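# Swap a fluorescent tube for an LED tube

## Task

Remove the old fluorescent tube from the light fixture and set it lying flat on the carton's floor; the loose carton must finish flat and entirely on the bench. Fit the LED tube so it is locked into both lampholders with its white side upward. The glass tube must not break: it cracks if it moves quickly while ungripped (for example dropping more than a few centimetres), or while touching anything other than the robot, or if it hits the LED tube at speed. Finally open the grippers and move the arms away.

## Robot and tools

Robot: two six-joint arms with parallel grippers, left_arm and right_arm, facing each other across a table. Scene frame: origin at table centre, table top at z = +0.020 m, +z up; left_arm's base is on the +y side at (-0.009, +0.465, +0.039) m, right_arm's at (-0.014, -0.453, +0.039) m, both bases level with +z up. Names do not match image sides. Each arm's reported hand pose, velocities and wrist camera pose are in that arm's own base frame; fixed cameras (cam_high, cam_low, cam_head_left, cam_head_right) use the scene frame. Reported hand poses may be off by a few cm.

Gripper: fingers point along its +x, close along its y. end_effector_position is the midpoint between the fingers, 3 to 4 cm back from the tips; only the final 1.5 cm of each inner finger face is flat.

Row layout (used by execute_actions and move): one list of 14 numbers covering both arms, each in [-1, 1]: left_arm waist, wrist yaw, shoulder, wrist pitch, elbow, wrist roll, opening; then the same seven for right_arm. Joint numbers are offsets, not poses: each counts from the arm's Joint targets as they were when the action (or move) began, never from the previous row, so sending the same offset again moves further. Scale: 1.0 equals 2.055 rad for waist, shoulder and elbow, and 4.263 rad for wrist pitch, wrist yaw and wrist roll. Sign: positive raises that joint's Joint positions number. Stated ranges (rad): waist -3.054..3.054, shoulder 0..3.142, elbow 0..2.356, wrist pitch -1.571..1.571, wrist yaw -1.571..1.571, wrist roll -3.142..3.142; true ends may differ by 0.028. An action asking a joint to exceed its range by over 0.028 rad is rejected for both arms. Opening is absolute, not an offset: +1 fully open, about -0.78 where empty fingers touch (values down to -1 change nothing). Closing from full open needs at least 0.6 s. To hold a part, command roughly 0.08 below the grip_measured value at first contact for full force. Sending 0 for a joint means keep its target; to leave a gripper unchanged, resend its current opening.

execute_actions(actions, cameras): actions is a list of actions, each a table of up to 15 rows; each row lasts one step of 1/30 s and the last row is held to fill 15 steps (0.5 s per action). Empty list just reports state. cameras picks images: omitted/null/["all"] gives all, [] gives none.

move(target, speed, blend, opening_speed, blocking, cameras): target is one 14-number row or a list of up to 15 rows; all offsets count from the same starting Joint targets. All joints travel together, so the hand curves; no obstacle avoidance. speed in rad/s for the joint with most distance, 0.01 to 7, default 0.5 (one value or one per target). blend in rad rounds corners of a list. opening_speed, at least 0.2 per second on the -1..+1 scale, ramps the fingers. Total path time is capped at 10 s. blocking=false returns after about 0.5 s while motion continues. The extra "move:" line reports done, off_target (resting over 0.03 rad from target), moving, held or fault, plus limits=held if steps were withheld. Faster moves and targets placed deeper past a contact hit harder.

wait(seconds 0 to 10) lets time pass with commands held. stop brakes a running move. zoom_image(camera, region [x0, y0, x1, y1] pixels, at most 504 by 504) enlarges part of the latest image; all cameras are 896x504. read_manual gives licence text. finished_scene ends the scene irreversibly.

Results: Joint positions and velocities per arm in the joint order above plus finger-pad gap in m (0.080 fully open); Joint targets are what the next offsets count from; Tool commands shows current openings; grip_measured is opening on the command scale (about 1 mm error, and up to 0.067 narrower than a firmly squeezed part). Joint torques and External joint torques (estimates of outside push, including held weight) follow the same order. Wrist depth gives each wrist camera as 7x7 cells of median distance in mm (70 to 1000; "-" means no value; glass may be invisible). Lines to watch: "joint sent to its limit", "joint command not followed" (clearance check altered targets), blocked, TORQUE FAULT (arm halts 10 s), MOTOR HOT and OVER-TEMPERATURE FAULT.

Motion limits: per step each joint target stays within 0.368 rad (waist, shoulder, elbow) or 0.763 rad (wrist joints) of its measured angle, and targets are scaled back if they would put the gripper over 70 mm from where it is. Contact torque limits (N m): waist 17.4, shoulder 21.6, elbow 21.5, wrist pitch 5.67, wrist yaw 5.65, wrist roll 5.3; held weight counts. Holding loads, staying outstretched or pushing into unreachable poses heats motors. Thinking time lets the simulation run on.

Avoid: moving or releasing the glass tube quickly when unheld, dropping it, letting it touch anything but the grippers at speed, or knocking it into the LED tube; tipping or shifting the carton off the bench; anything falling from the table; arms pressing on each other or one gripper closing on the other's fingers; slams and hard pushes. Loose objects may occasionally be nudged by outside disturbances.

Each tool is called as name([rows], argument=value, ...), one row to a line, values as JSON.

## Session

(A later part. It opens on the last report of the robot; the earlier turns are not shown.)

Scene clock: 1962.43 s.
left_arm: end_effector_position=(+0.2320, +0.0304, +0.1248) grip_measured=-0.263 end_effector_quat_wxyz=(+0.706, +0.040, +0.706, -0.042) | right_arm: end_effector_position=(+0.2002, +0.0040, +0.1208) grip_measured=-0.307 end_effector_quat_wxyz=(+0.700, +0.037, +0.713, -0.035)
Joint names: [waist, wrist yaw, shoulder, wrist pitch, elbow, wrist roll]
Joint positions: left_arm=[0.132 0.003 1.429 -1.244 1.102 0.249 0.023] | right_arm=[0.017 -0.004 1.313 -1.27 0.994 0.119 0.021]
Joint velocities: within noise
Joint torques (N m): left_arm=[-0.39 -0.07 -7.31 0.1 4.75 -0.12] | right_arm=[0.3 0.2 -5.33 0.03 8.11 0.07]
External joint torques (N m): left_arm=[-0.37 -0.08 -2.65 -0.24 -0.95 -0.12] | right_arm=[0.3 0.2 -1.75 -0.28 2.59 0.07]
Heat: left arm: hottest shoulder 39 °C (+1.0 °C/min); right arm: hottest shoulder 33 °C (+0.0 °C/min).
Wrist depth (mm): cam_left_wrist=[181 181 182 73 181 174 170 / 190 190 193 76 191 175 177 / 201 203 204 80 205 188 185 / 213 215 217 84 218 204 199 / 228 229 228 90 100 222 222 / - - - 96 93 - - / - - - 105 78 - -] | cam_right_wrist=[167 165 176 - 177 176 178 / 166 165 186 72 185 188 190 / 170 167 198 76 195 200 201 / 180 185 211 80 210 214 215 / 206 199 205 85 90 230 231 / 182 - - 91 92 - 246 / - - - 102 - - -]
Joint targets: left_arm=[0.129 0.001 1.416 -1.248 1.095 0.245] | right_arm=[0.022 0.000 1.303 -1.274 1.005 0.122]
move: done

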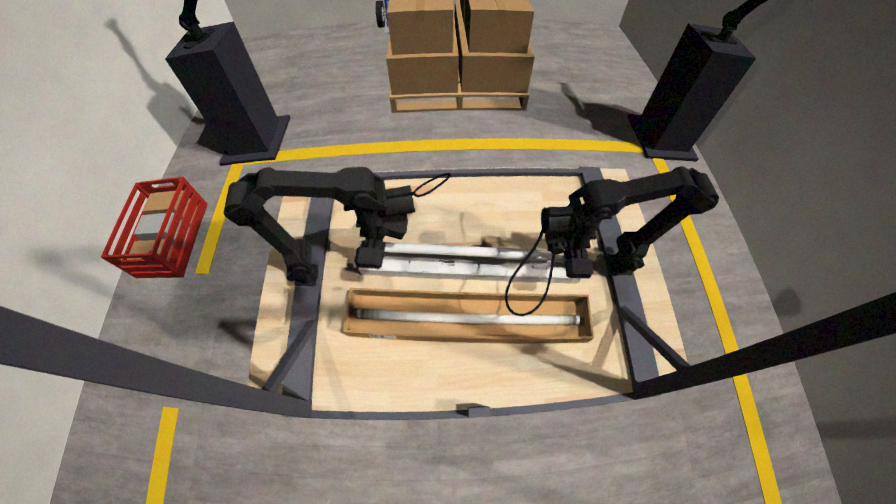

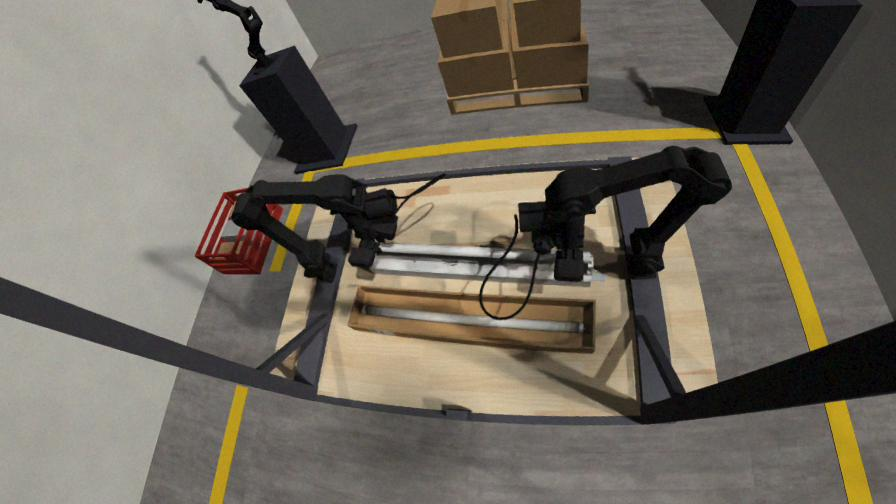

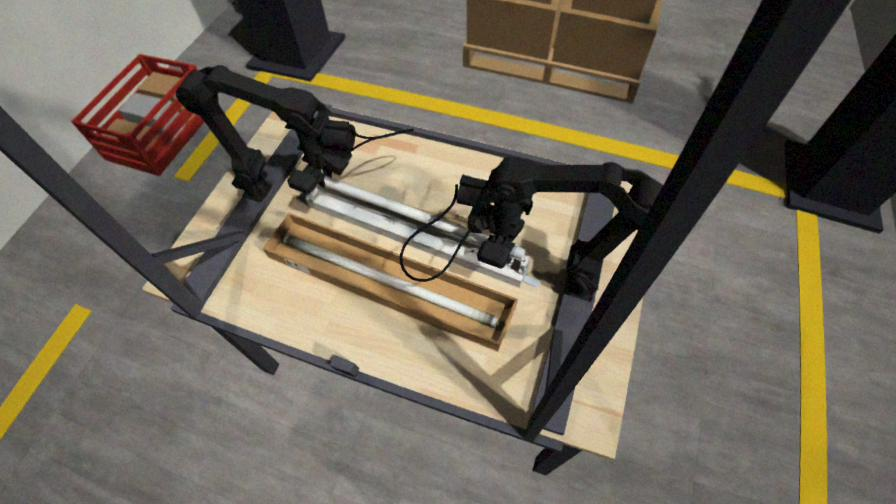

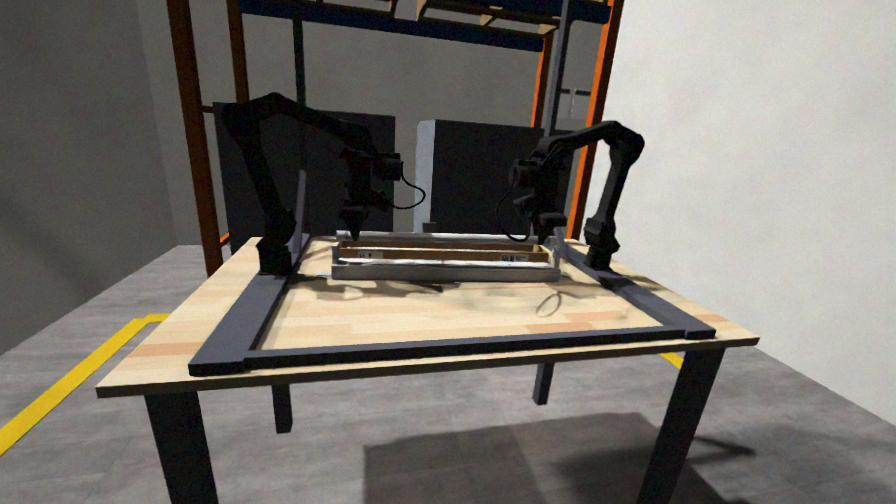

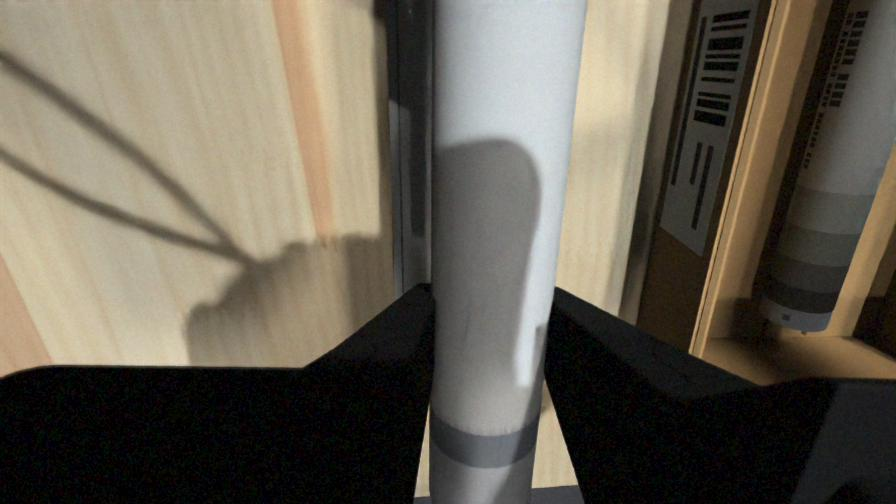

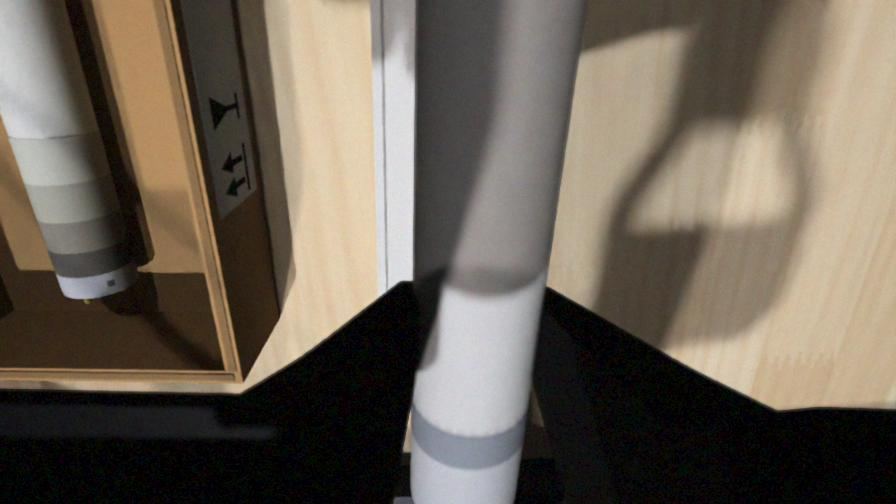

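move([
  [-0.1255,-0.0780,-0.0086,0.0139,-0.0404,-0.0607,-0.34,0.1325,0.0716,0.0495,-0.0090,0.0048,0.0686,-0.38],
  [-0.2363,-0.1498,0.0436,0.0108,-0.0688,-0.1281,-0.34,0.2298,0.1250,0.1491,-0.0315,0.0158,0.1373,-0.38],
], speed=0.35, blend=[0.04,0])

zoom_image(camera="cam_high", region=[505, 240, 545, 280])

zoom_image(camera="cam_low", region=[325, 225, 355, 255])

zoom_image(camera="cam_low", region=[540, 225, 570, 255])

zoom_image(camera="cam_head_right", region=[570, 240, 610, 280])

Scene clock: 2091.97 s.
left_arm: end_effector_position=(+0.2288, +0.0102, +0.1064) grip_measured=-0.263 end_effector_quat_wxyz=(+0.687, +0.262, +0.651, +0.188) | right_arm: end_effector_position=(+0.2027, +0.0221, +0.1039) grip_measured=-0.308 end_effector_quat_wxyz=(+0.659, -0.191, +0.679, -0.262)
Joint names: [waist, wrist yaw, shoulder, wrist pitch, elbow, wrist roll]
Joint positions: left_arm=[-0.353 -0.631 1.497 -1.198 0.961 -0.296 0.023] | right_arm=[0.49 0.529 1.6 -1.402 1.03 0.706 0.021]
Joint velocities: within noise
Joint torques (N m): left_arm=[-0.47 -0.75 -4.65 -0.15 4.34 -0.18] | right_arm=[0.33 0.49 -4.57 -0.69 6.67 0.04]
External joint torques (N m): left_arm=[-0.47 -0.37 -0.01 -0.22 -0.83 -0.15] | right_arm=[0.34 0.18 0.28 -0.39 2.03 0.01]
Heat: left arm: hottest shoulder 36 °C (+0.0 °C/min); right arm: hottest elbow 35 °C (+0.0 °C/min).
Wrist depth (mm): cam_left_wrist=[- 317 251 74 78 119 129 / - 333 269 77 132 128 134 / - 356 288 81 140 143 138 / - 382 309 84 145 154 144 / - - 340 90 100 167 149 / - - - 96 93 - - / - - - 104 78 - -] | cam_right_wrist=[121 121 117 - 247 307 - / 126 130 122 72 252 338 - / 131 139 130 77 272 373 - / 137 147 137 80 295 415 - / 143 157 135 85 90 433 - / - - - 90 92 - - / - - - 101 - - -]
Joint targets: left_arm=[-0.357 -0.638 1.506 -1.202 0.953 -0.301] | right_arm=[0.494 0.533 1.609 -1.408 1.037 0.707]
move: done

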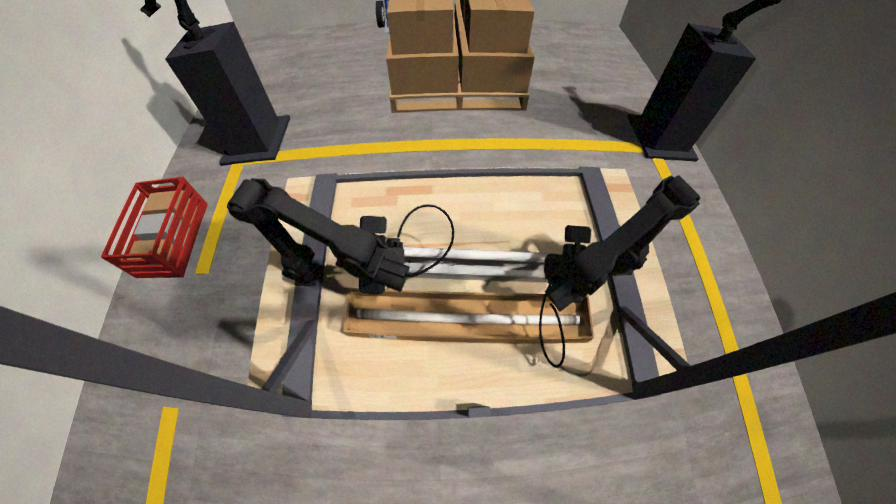

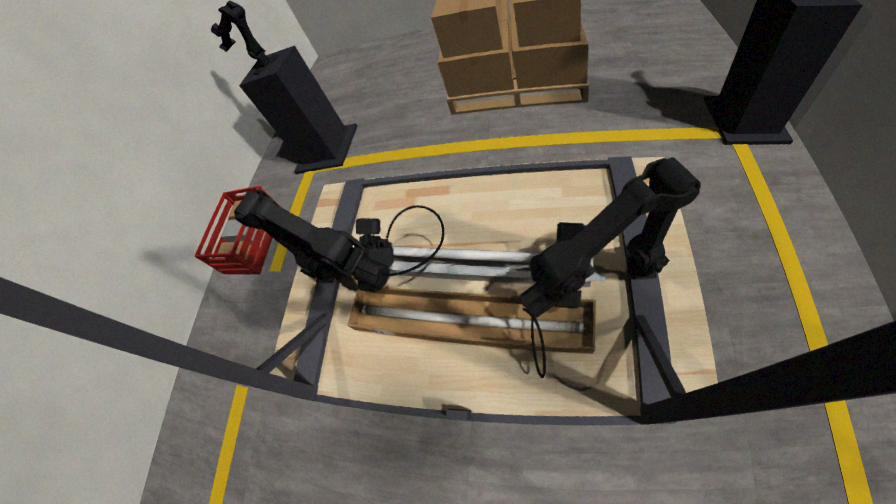

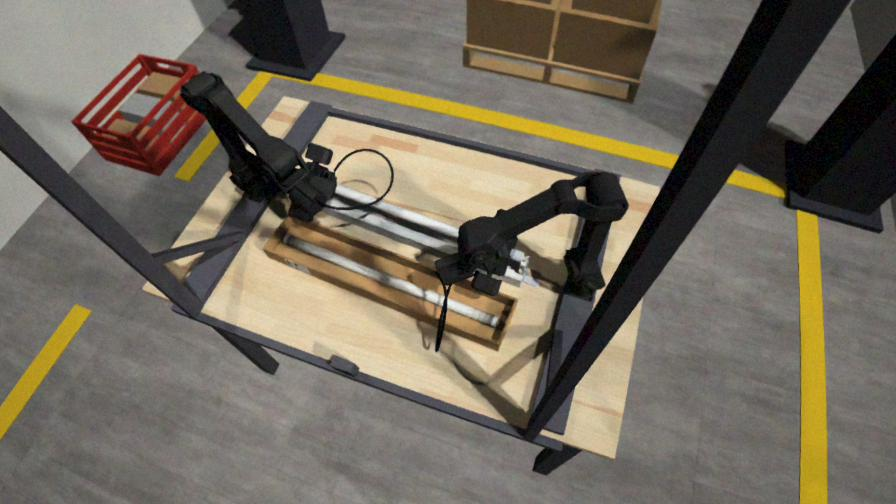

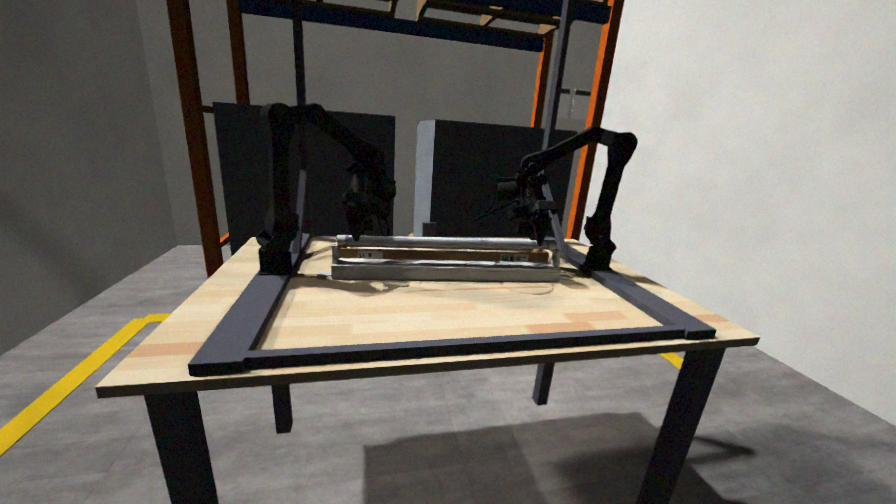

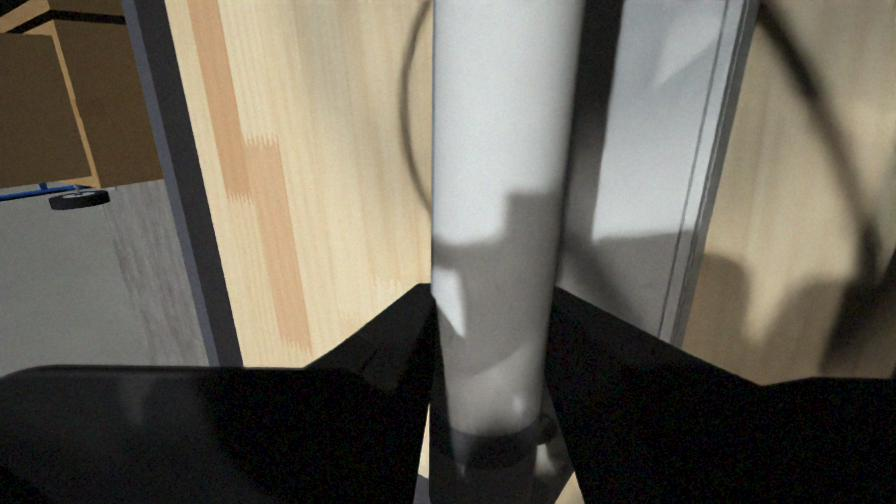

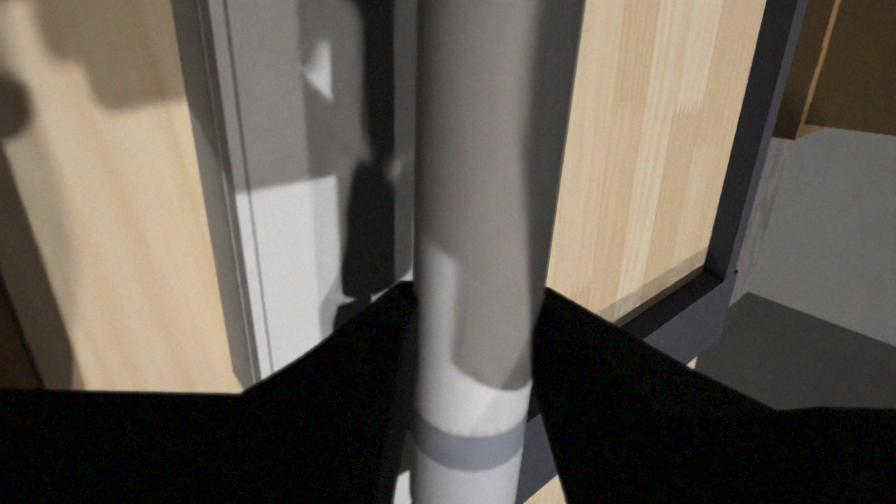

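Scaled by 12.600 from the camera's 896x504 image, which has a finer 1280x720 frame.

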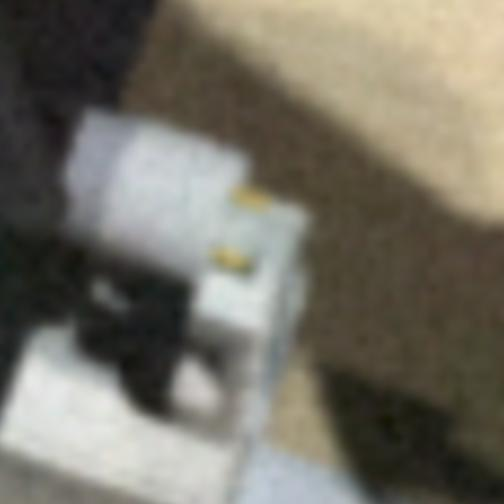

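Scaled by 16.800 from the camera's 896x504 image, which has a finer 1280x720 frame.

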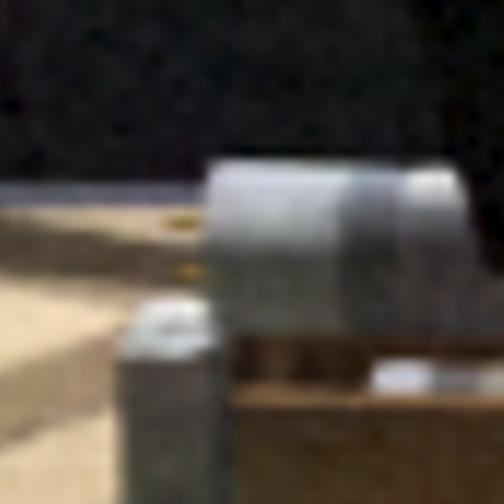

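Scaled by 16.800 from the camera's 896x504 image, which has a finer 1280x720 frame.

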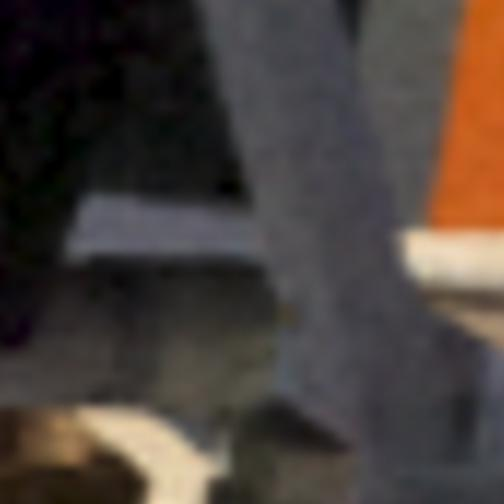

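Scaled by 12.600 from the camera's 896x504 image, which has a finer 1280x720 frame.

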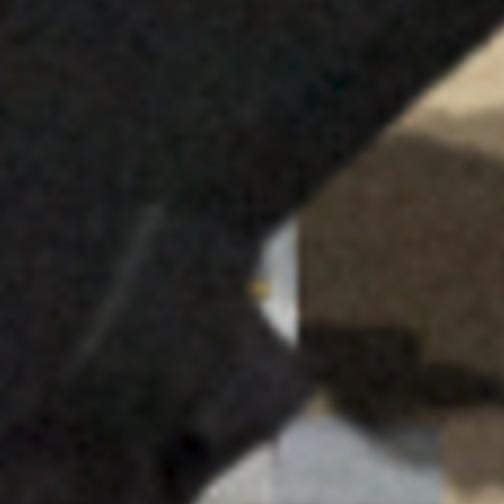

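zoom_image(camera="cam_head_left", region=[335, 230, 395, 330])

zoom_image(camera="cam_head_left", region=[550, 230, 610, 330])

zoom_image(camera="cam_head_right", region=[340, 230, 400, 330])

zoom_image(camera="cam_head_right", region=[560, 230, 620, 330])

Scaled by 5.040 from the camera's 896x504 image, which has a finer 1280x720 frame.

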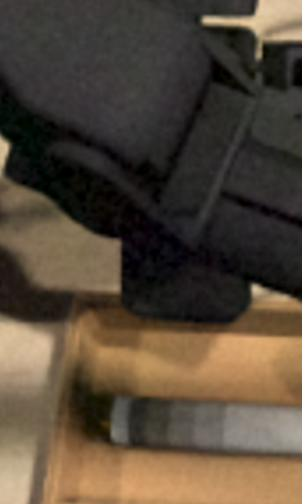

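Scaled by 5.040 from the camera's 896x504 image, which has a finer 1280x720 frame.

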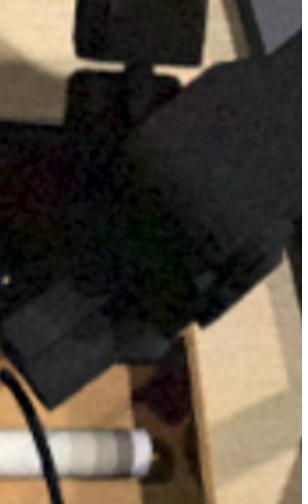

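Scaled by 5.040 from the camera's 896x504 image, which has a finer 1280x720 frame.

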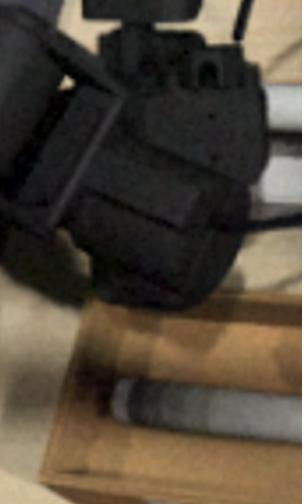

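Scaled by 5.040 from the camera's 896x504 image, which has a finer 1280x720 frame.

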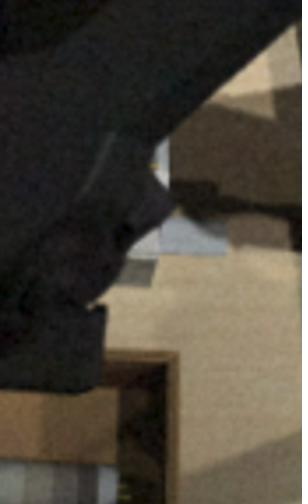

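move([
  [0.1109,0.0719,-0.0524,0.0031,0.0287,0.0674,-0.34,-0.0972,-0.0534,-0.0994,0.0224,-0.0108,-0.0686,-0.38],
  [0.2227,0.0701,-0.0594,0.0319,0.0048,0.1287,-0.34,-0.1945,-0.0451,-0.1219,0.0411,-0.0457,-0.1122,-0.38],
  [0.3337,0.0773,-0.0372,0.0680,-0.0079,0.1888,-0.34,-0.3036,-0.0432,-0.1264,0.0718,-0.0783,-0.1628,-0.38],
  [0.4287,0.0870,0.0109,0.1011,0.0016,0.2397,-0.34,-0.4081,-0.0445,-0.1091,0.1033,-0.0923,-0.2111,-0.38],
  [0.4287,0.0870,0.0338,0.1311,-0.0377,0.2397,-0.34,-0.4081,-0.0445,-0.0867,0.1347,-0.1349,-0.2111,-0.38],
  [0.4287,0.0870,0.0648,0.1622,-0.0712,0.2397,-0.34,-0.4081,-0.0445,-0.0548,0.1679,-0.1721,-0.2111,-0.38],
], speed=[0.4,0.4,0.4,0.3,0.2,0.15], blend=[0.03,0.03,0.03,0.03,0.02,0])

zoom_image(camera="cam_low", region=[320, 270, 360, 310])

zoom_image(camera="cam_high", region=[510, 200, 550, 240])

Scene clock: 2319.80 s.
left_arm: end_effector_position=(+0.2390, +0.1834, +0.0245) grip_measured=-0.263 end_effector_quat_wxyz=(+0.708, +0.183, +0.679, +0.070) | right_arm: end_effector_position=(+0.1980, -0.1241, +0.0239) grip_measured=-0.307 end_effector_quat_wxyz=(+0.688, -0.066, +0.700, -0.180)
Joint names: [waist, wrist yaw, shoulder, wrist pitch, elbow, wrist roll]
Joint positions: left_arm=[0.521 -0.271 1.627 -0.516 0.816 0.716 0.023] | right_arm=[-0.341 0.343 1.489 -0.695 0.689 -0.191 0.021]
Joint velocities: within noise
Joint torques (N m): left_arm=[0.34 -0.01 -5.21 0.98 4.06 0.14] | right_arm=[-0.3 0.27 -4.03 0.6 5.38 -0.08]
External joint torques (N m): left_arm=[0.34 0.12 0.49 0.26 -1.17 0.16] | right_arm=[-0.31 0.08 0.21 0.15 0.5 -0.09]
Heat: left arm: hottest shoulder 32 °C (-1.0 °C/min); right arm: hottest elbow 31 °C (+0.0 °C/min).
Wrist depth (mm): cam_left_wrist=[129 119 108 76 86 84 78 / 138 128 114 79 78 87 81 / 149 135 121 81 97 92 85 / 160 145 129 86 101 97 89 / 170 156 138 90 100 101 94 / - - - 96 93 - - / - - - 104 78 - -] | cam_right_wrist=[- 74 81 - 99 108 123 / - 78 85 73 104 117 132 / - 82 90 79 109 125 144 / - 87 94 81 119 136 159 / - 91 98 86 89 149 176 / - 95 - 89 91 - 194 / - - - 99 - - -]
Joint targets: left_arm=[0.524 -0.267 1.639 -0.511 0.807 0.721] | right_arm=[-0.345 0.344 1.497 -0.692 0.684 -0.193]
move: done

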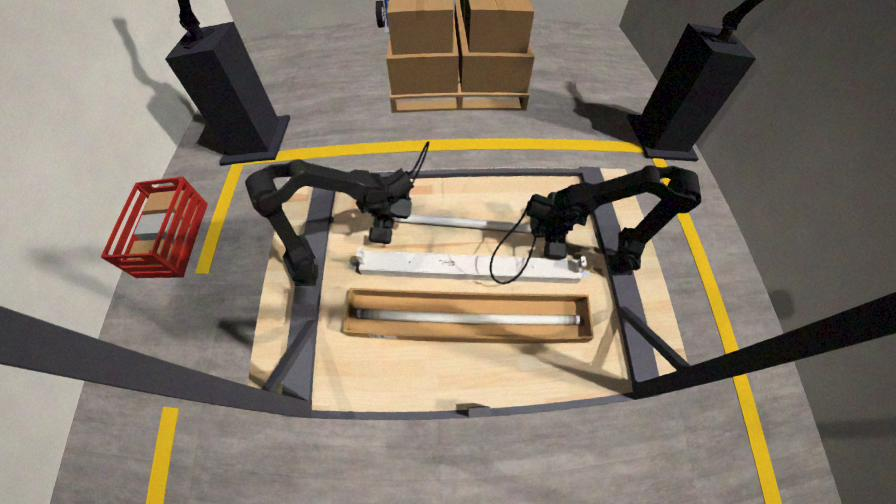

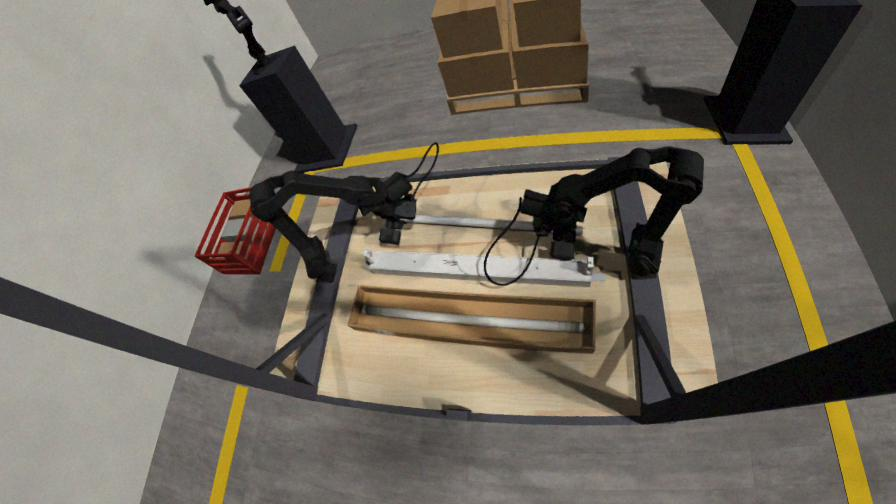

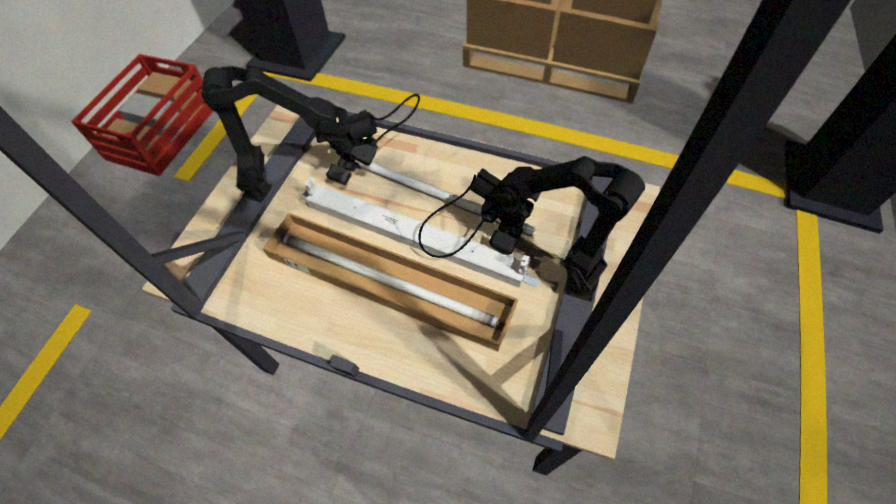

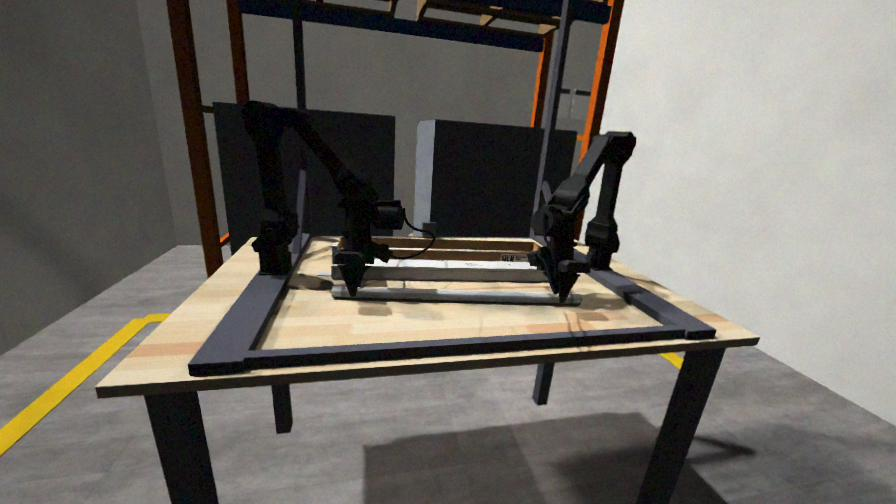

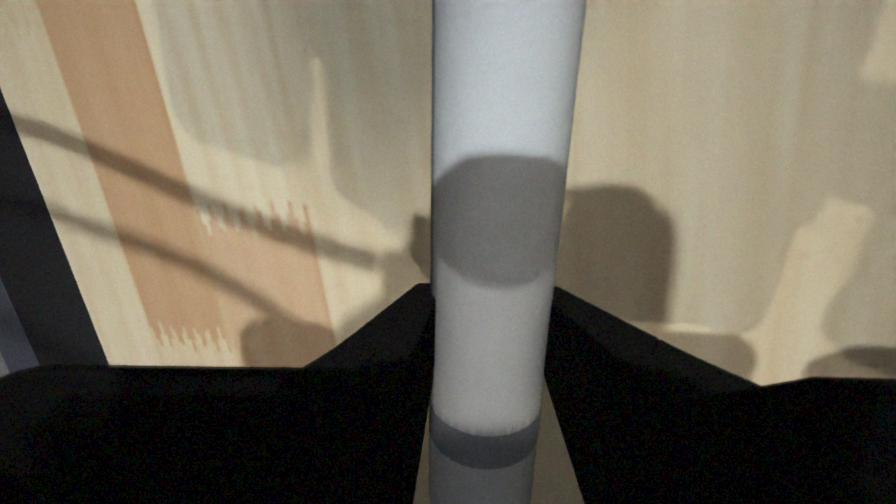

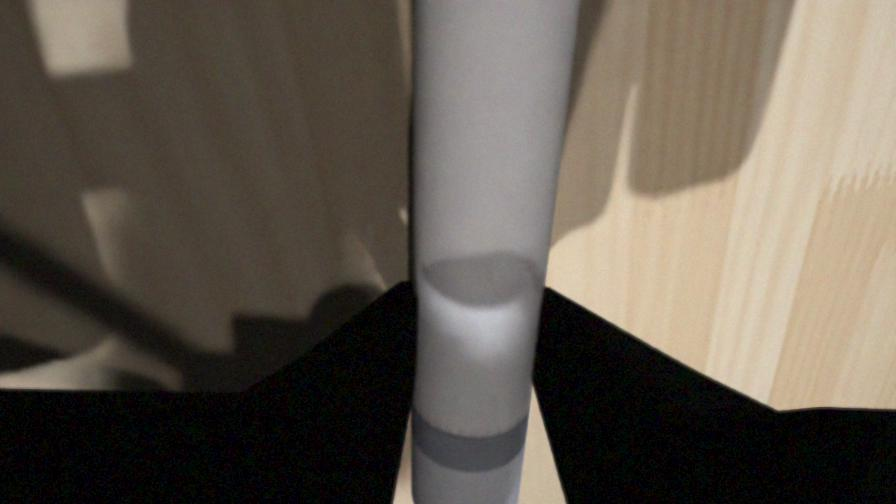

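Scaled by 12.600 from the camera's 896x504 image, which has a finer 1280x720 frame.

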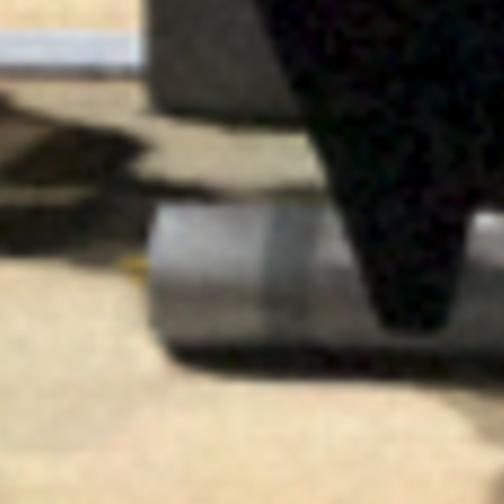

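Scaled by 12.600 from the camera's 896x504 image, which has a finer 1280x720 frame.

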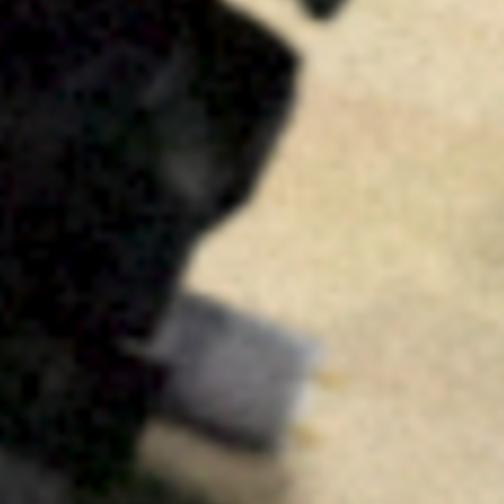

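move([
  [0,0,0,0,0,0,-0.01,0,0,0,0,0,0,-0.38],
  [-0.0151,-0.0016,-0.0406,-0.0317,0.0211,-0.0074,-0.01,0,0,0,0,0,0,-0.38],
  [0.0763,0.0626,0.0564,-0.1113,0.1765,0.0295,-0.01,0,0,0,0,0,0,-0.38],
  [0.1478,0.1024,0.1781,-0.1711,0.2927,0.0692,-0.01,0,0,0,0,0,0,-0.38],
], speed=[0.3,0.2,0.6,0.5], blend=[0,0,0.05,0], opening_speed=0.4, cameras=["cam_head_left","cam_low","cam_left_wrist","cam_right_wrist"])

zoom_image(camera="cam_low", region=[320, 270, 360, 310])

Scene clock: 2345.17 s.
left_arm: end_effector_position=(+0.2275, +0.2112, +0.0490) grip_measured=-0.014 end_effector_quat_wxyz=(+0.688, -0.050, +0.706, -0.163) | right_arm: end_effector_position=(+0.1983, -0.1243, +0.0239) grip_measured=-0.307 end_effector_quat_wxyz=(+0.688, -0.067, +0.700, -0.180)
Joint names: [waist, wrist yaw, shoulder, wrist pitch, elbow, wrist roll]
Joint positions: left_arm=[0.828 0.164 1.99 -1.237 1.4 1.011 0.034] | right_arm=[-0.342 0.343 1.489 -0.693 0.689 -0.192 0.021]
Joint velocities: within noise
Joint torques (N m): left_arm=[0.02 0.38 -7.89 -0.23 5.85 0.17] | right_arm=[-0.16 0.23 -4 0.5 5.18 -0.03]
External joint torques (N m): left_arm=[-0.07 0.25 0.18 -0.13 0.88 0.16] | right_arm=[-0.18 0.04 0.25 0.05 0.29 -0.04]
Heat: left arm: hottest shoulder 33 °C (+1.0 °C/min); right arm: hottest shoulder 31 °C (+1.0 °C/min).
Wrist depth (mm): cam_left_wrist=[- 97 105 101 123 137 149 / - 101 111 114 131 147 158 / 101 106 116 109 141 159 163 / 106 112 122 126 151 171 168 / 111 118 125 121 120 187 177 / - - - 148 89 - 237 / - - - 168 178 - -] | cam_right_wrist=[- 74 81 77 99 108 124 / - 78 85 72 104 117 132 / - 82 90 78 109 125 144 / - 87 94 81 119 136 159 / - 91 98 85 89 149 176 / - 94 - 89 92 - 194 / - - - 99 - - -]
Joint targets: left_arm=[0.828 0.169 2.005 -1.240 1.408 1.016] | right_arm=[-0.345 0.344 1.497 -0.692 0.684 -0.193]
move: done
Images, in order (width x height): cam_head_left 896x504, cam_low 896x504, cam_left_wrist 896x504, cam_right_wrist 896x504.

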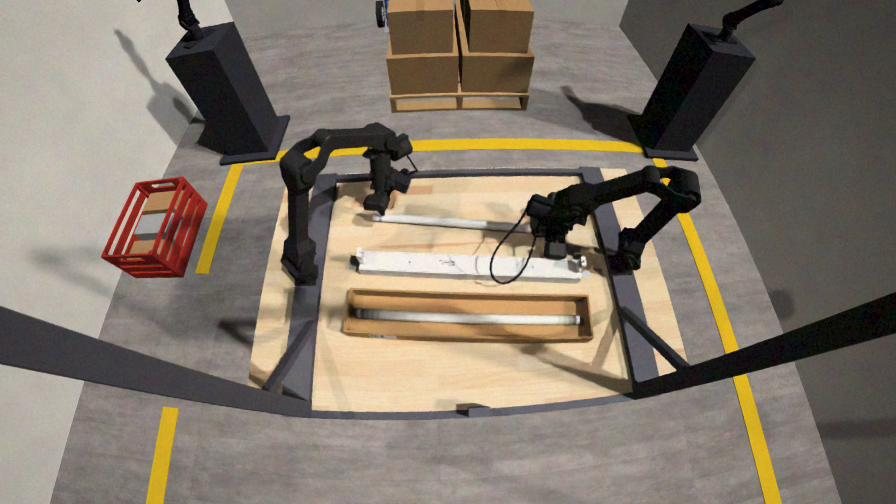

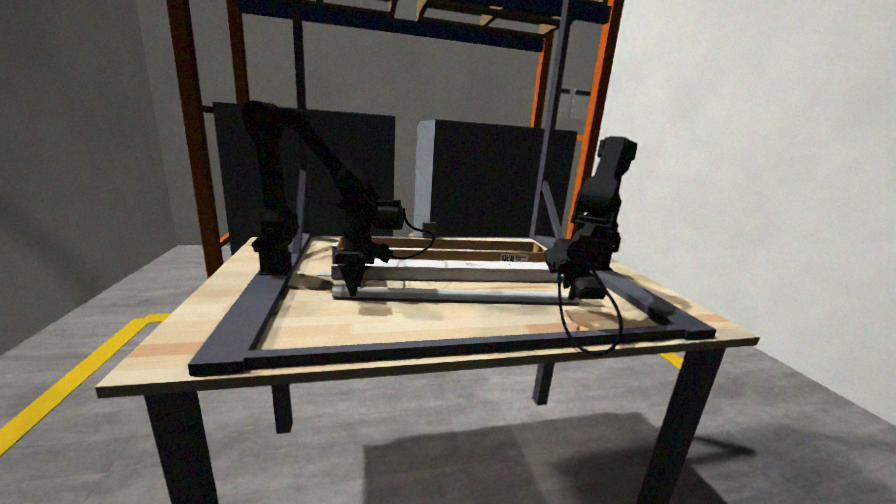

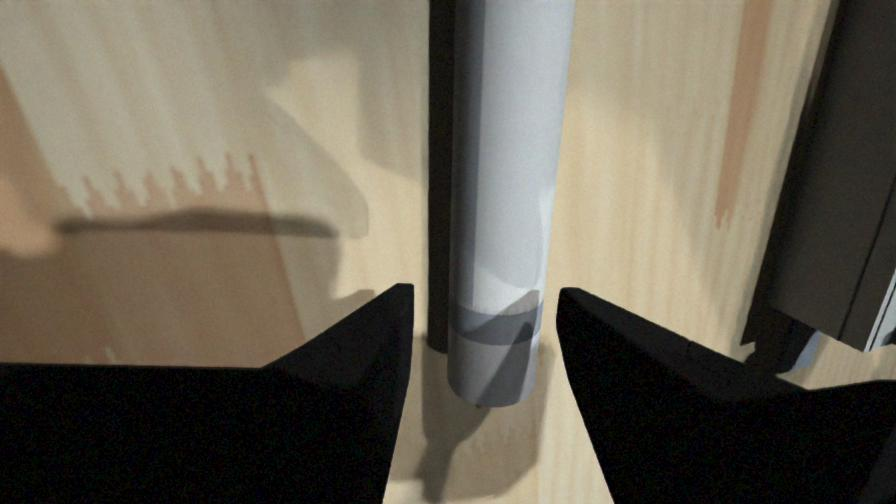

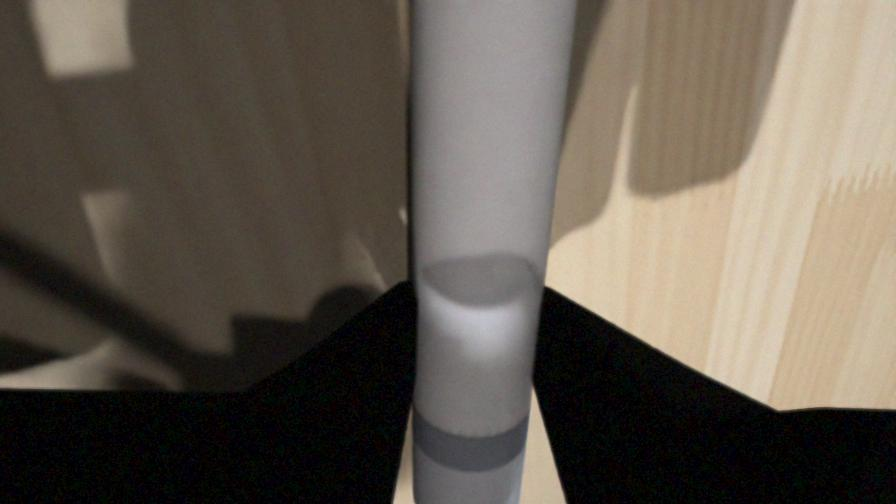

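Scaled by 12.600 from the camera's 896x504 image, which has a finer 1280x720 frame.

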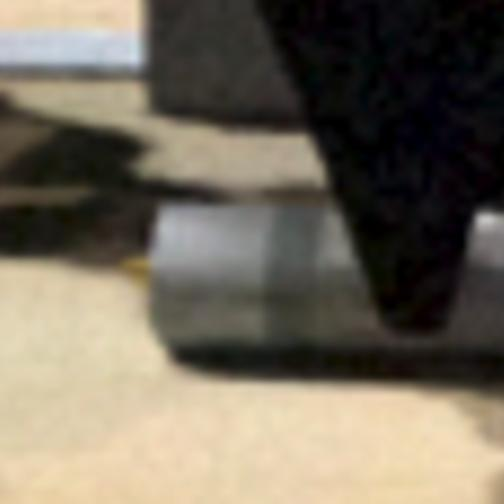

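move([
  [-0.0123,0.0016,0.0017,0.0295,-0.0573,-0.0056,-0.01,0,0,0,0,0,0,-0.38],
  [-0.0123,0.0016,0.0017,0.0295,-0.0573,-0.0056,-0.34,0,0,0,0,0,0,-0.38],
], speed=0.15, opening_speed=0.4, cameras=["cam_left_wrist","cam_right_wrist"])

zoom_image(camera="cam_left_wrist", region=[380, 0, 640, 504])

Scene clock: 2370.80 s.
left_arm: end_effector_position=(+0.2292, +0.2026, +0.0245) grip_measured=-0.263 end_effector_quat_wxyz=(+0.693, -0.044, +0.701, -0.161) | right_arm: end_effector_position=(+0.1983, -0.1243, +0.0239) grip_measured=-0.307 end_effector_quat_wxyz=(+0.688, -0.067, +0.700, -0.180)
Joint names: [waist, wrist yaw, shoulder, wrist pitch, elbow, wrist roll]
Joint positions: left_arm=[0.808 0.172 1.993 -1.116 1.302 0.996 0.023] | right_arm=[-0.342 0.343 1.489 -0.693 0.689 -0.192 0.021]
Joint velocities: within noise
Joint torques (N m): left_arm=[-0.54 0.35 -7.46 0.07 3.34 -0.1] | right_arm=[-0.21 0.23 -4.07 0.46 5.13 -0.02]
External joint torques (N m): left_arm=[-0.57 0.2 0.45 0.15 -1.42 -0.12] | right_arm=[-0.22 0.04 0.21 -0.01 0.2 -0.04]
Heat: left arm: hottest shoulder 34 °C (+2.0 °C/min); right arm: hottest shoulder 31 °C (+1.0 °C/min).
Wrist depth (mm): cam_left_wrist=[- 78 84 87 99 110 122 / - 83 89 79 79 117 132 / - 86 93 82 114 125 142 / 86 91 100 86 120 135 148 / - 95 103 90 100 145 161 / - - - 94 93 - - / - - - 102 78 - -] | cam_right_wrist=[- 74 81 83 100 108 124 / - 78 85 72 104 117 132 / - 82 90 79 109 125 144 / - 87 94 81 119 136 159 / - 91 98 85 89 149 176 / - 95 - 89 92 - 193 / - - - 99 - - -]
Joint targets: left_arm=[0.803 0.176 2.008 -1.114 1.290 0.992] | right_arm=[-0.345 0.344 1.497 -0.692 0.684 -0.193]
move: done
Images, in order (width x height): cam_left_wrist 896x504, cam_right_wrist 896x504.

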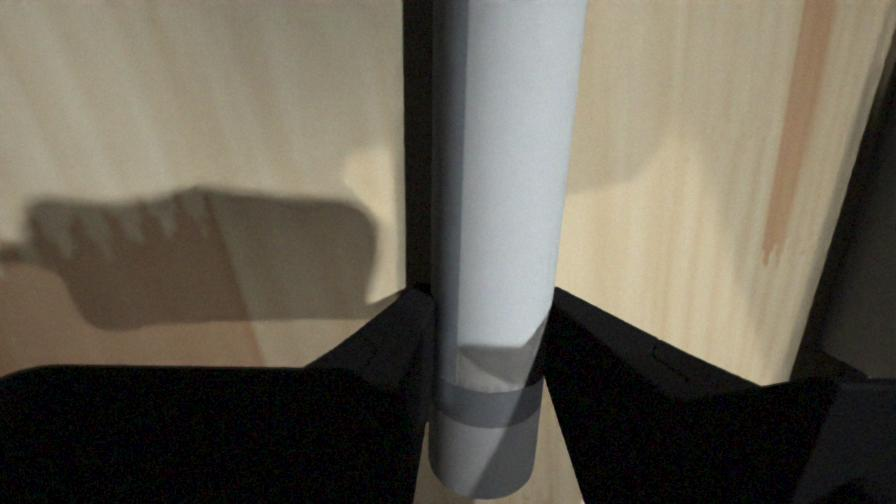

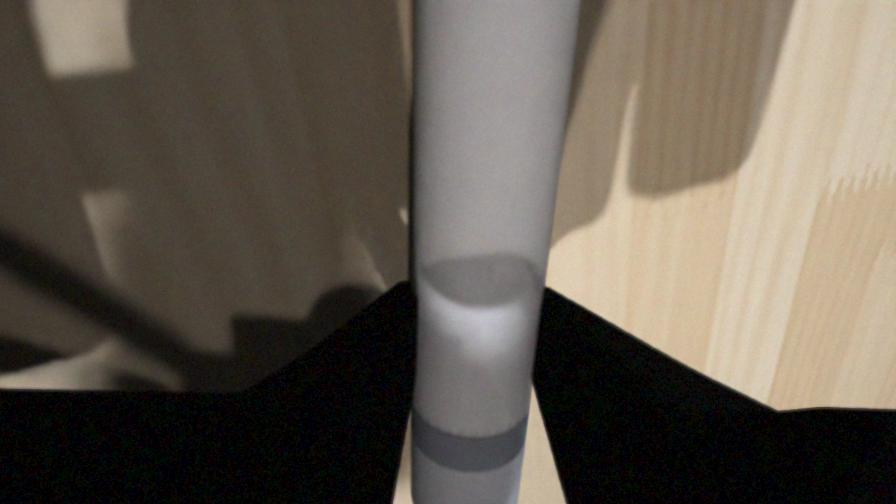

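Scaled by 1.000.

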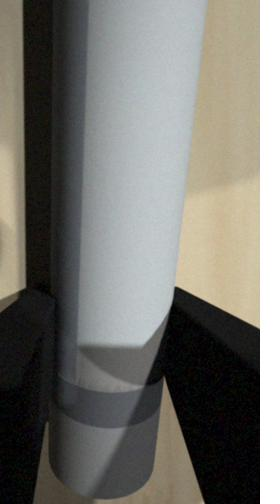

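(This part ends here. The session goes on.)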